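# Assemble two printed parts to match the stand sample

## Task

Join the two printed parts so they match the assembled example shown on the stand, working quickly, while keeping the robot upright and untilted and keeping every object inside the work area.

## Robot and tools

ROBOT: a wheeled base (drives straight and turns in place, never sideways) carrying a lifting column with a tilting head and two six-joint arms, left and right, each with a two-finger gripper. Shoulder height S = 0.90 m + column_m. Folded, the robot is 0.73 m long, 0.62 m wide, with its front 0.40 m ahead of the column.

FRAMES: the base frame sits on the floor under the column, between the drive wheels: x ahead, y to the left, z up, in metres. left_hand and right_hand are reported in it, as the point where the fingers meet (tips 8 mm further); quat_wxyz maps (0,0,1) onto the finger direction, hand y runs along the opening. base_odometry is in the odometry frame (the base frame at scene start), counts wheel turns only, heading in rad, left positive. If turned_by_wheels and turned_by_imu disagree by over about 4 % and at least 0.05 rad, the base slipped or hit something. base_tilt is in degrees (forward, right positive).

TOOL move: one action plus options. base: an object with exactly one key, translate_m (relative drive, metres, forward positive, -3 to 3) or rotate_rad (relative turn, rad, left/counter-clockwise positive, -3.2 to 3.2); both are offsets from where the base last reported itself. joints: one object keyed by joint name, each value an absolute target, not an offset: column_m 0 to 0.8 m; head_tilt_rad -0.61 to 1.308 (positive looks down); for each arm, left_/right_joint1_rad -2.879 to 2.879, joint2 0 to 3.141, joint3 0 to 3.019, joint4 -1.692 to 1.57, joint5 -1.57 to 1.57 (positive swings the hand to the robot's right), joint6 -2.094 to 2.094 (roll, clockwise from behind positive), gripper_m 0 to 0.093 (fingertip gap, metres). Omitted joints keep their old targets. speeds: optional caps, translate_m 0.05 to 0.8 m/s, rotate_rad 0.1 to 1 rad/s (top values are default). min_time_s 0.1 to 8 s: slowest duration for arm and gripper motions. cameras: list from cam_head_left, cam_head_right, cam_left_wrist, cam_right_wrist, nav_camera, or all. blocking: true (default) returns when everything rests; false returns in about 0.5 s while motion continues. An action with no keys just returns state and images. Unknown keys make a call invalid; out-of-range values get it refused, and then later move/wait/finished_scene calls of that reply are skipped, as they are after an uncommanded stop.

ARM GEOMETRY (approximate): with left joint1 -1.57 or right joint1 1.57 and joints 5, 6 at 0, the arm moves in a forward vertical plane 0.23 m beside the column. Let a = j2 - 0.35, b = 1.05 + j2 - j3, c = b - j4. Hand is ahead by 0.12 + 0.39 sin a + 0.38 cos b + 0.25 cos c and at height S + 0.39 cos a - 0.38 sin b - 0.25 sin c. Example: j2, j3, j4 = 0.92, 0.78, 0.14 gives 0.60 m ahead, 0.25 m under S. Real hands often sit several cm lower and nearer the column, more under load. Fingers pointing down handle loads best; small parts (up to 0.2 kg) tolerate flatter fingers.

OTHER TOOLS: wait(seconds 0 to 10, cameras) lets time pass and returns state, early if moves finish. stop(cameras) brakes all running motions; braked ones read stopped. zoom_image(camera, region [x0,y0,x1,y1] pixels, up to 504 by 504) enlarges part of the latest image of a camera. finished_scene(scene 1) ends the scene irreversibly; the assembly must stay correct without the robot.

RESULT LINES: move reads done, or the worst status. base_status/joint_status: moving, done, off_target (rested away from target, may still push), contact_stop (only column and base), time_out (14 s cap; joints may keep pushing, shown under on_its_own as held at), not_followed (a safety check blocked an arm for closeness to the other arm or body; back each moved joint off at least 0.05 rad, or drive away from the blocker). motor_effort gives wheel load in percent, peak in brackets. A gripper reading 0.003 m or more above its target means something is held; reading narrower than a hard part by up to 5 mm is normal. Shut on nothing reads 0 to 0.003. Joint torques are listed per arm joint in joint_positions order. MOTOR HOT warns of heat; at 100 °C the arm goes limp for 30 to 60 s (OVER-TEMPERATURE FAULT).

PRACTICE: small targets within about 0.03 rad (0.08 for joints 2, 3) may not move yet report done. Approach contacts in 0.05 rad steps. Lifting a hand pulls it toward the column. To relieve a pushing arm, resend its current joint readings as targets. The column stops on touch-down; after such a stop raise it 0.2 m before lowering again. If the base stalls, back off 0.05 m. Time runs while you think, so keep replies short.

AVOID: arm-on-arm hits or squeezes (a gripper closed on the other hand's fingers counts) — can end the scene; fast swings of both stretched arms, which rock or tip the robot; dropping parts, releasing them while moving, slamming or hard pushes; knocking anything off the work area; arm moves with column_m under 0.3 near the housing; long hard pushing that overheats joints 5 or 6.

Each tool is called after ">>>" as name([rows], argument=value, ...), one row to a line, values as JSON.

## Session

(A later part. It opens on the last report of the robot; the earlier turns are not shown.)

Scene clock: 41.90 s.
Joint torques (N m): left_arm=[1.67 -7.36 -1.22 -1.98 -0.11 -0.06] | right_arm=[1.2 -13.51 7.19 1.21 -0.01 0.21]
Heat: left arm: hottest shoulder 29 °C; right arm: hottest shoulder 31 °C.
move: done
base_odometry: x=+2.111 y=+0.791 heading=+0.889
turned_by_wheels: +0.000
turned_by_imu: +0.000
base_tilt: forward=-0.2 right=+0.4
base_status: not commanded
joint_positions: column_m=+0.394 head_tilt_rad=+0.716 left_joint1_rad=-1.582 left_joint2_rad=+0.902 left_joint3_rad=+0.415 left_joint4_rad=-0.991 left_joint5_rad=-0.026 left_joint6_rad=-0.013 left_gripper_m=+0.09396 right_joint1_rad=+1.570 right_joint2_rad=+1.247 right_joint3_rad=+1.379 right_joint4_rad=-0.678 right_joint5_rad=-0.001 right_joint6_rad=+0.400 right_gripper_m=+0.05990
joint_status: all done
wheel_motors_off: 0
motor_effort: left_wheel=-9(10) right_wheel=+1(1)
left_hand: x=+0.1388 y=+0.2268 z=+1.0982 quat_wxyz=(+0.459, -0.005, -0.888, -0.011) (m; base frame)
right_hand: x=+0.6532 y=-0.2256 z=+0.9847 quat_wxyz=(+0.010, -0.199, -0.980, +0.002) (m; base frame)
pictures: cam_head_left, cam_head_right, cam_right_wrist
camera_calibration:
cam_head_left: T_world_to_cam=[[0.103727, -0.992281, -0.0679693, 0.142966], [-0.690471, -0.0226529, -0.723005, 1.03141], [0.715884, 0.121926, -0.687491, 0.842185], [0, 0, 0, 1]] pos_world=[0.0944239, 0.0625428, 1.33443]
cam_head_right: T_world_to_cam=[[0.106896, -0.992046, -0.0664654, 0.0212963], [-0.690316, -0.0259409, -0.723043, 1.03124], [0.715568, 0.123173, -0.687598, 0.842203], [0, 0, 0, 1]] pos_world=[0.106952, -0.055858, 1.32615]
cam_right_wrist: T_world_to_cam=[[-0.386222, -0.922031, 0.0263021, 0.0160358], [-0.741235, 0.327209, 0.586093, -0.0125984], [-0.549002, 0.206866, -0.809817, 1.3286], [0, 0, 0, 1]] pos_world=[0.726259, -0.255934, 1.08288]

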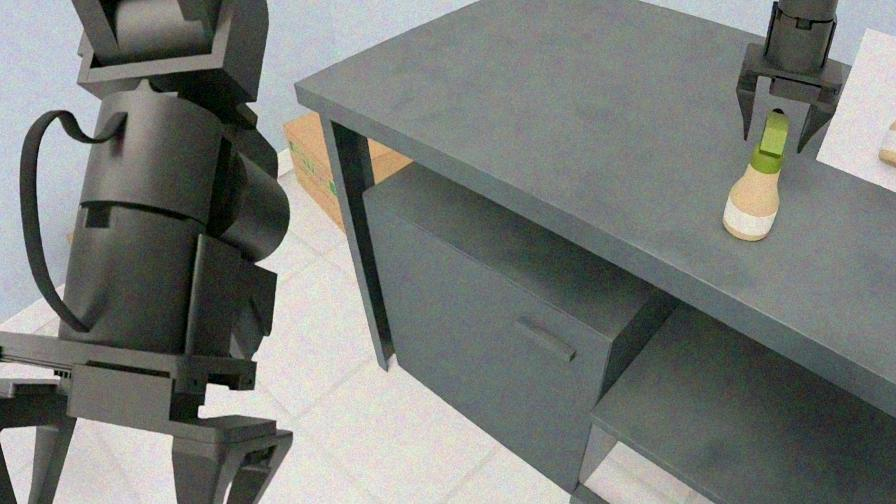

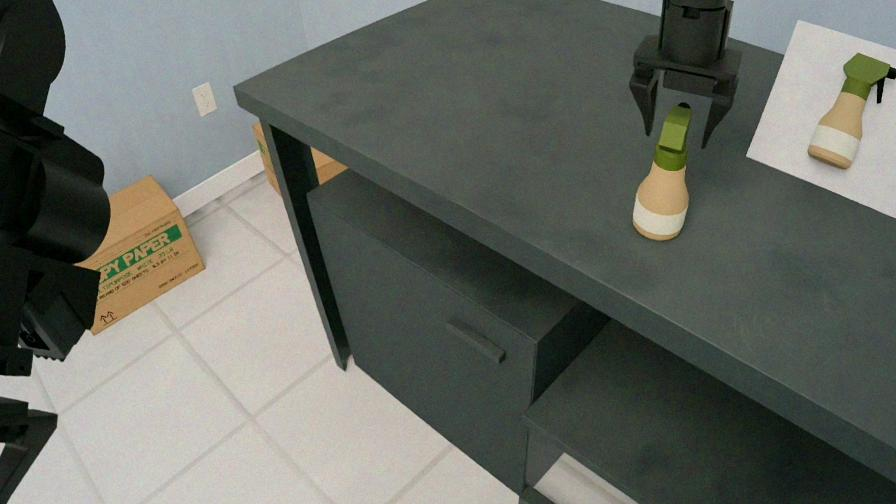

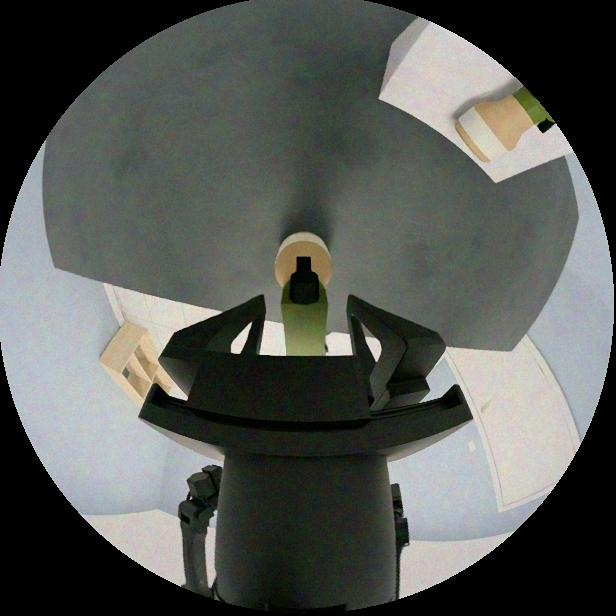

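>>> move(joints={"column_m":0.5}, cameras=["cam_head_right"])

>>> zoom_image(camera="cam_head_right", region=[590, 130, 750, 330])

Scene clock: 44.17 s.
Joint torques (N m): left_arm=[1.67 -7.41 -1.22 -1.98 -0.12 -0.06] | right_arm=[1.26 -13.63 7.2 1.21 -0.01 0.21]
Heat: left arm: hottest shoulder 29 °C; right arm: hottest shoulder 31 °C.
move: done
base_odometry: x=+2.111 y=+0.791 heading=+0.889
turned_by_wheels: +0.000
turned_by_imu: +0.000
base_tilt: forward=-0.3 right=+0.4
base_status: not commanded
joint_positions: column_m=+0.500 head_tilt_rad=+0.716 left_joint1_rad=-1.582 left_joint2_rad=+0.902 left_joint3_rad=+0.415 left_joint4_rad=-0.991 left_joint5_rad=-0.026 left_joint6_rad=-0.013 left_gripper_m=+0.09396 right_joint1_rad=+1.570 right_joint2_rad=+1.248 right_joint3_rad=+1.379 right_joint4_rad=-0.678 right_joint5_rad=-0.001 right_joint6_rad=+0.400 right_gripper_m=+0.05990
joint_status: all done
wheel_motors_off: 0
motor_effort: left_wheel=-10(11) right_wheel=+1(1)
left_hand: x=+0.1388 y=+0.2268 z=+1.2040 quat_wxyz=(+0.459, -0.005, -0.888, -0.011) (m; base frame)
right_hand: x=+0.6527 y=-0.2256 z=+1.0898 quat_wxyz=(+0.011, -0.199, -0.980, +0.002) (m; base frame)
pictures: cam_head_right
camera_calibration:
cam_head_right: T_world_to_cam=[[0.106896, -0.992046, -0.0664654, 0.028335], [-0.690316, -0.0259409, -0.723043, 1.10781], [0.715568, 0.123173, -0.687598, 0.91502], [0, 0, 0, 1]] pos_world=[0.106952, -0.055858, 1.43205]

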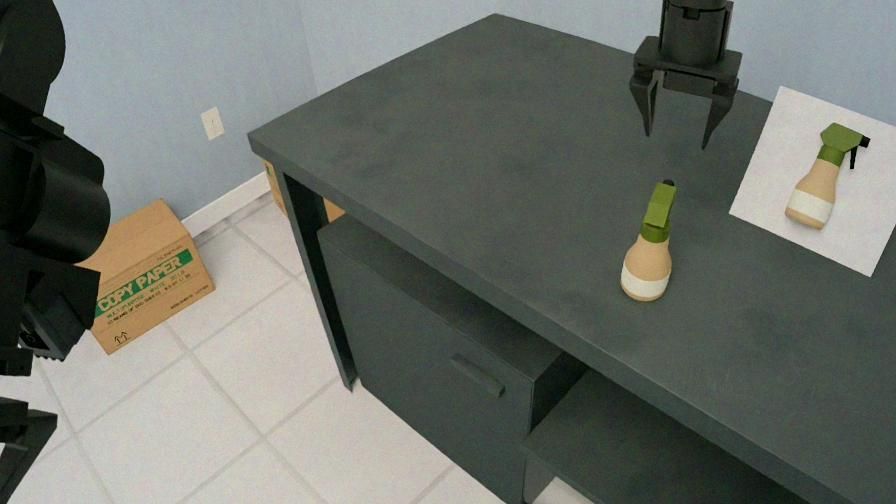

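Scaled by 2.520.

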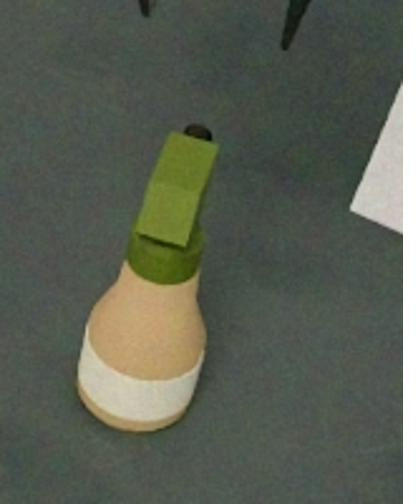

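>>> finished_scene()

The scene is finished: the task was done.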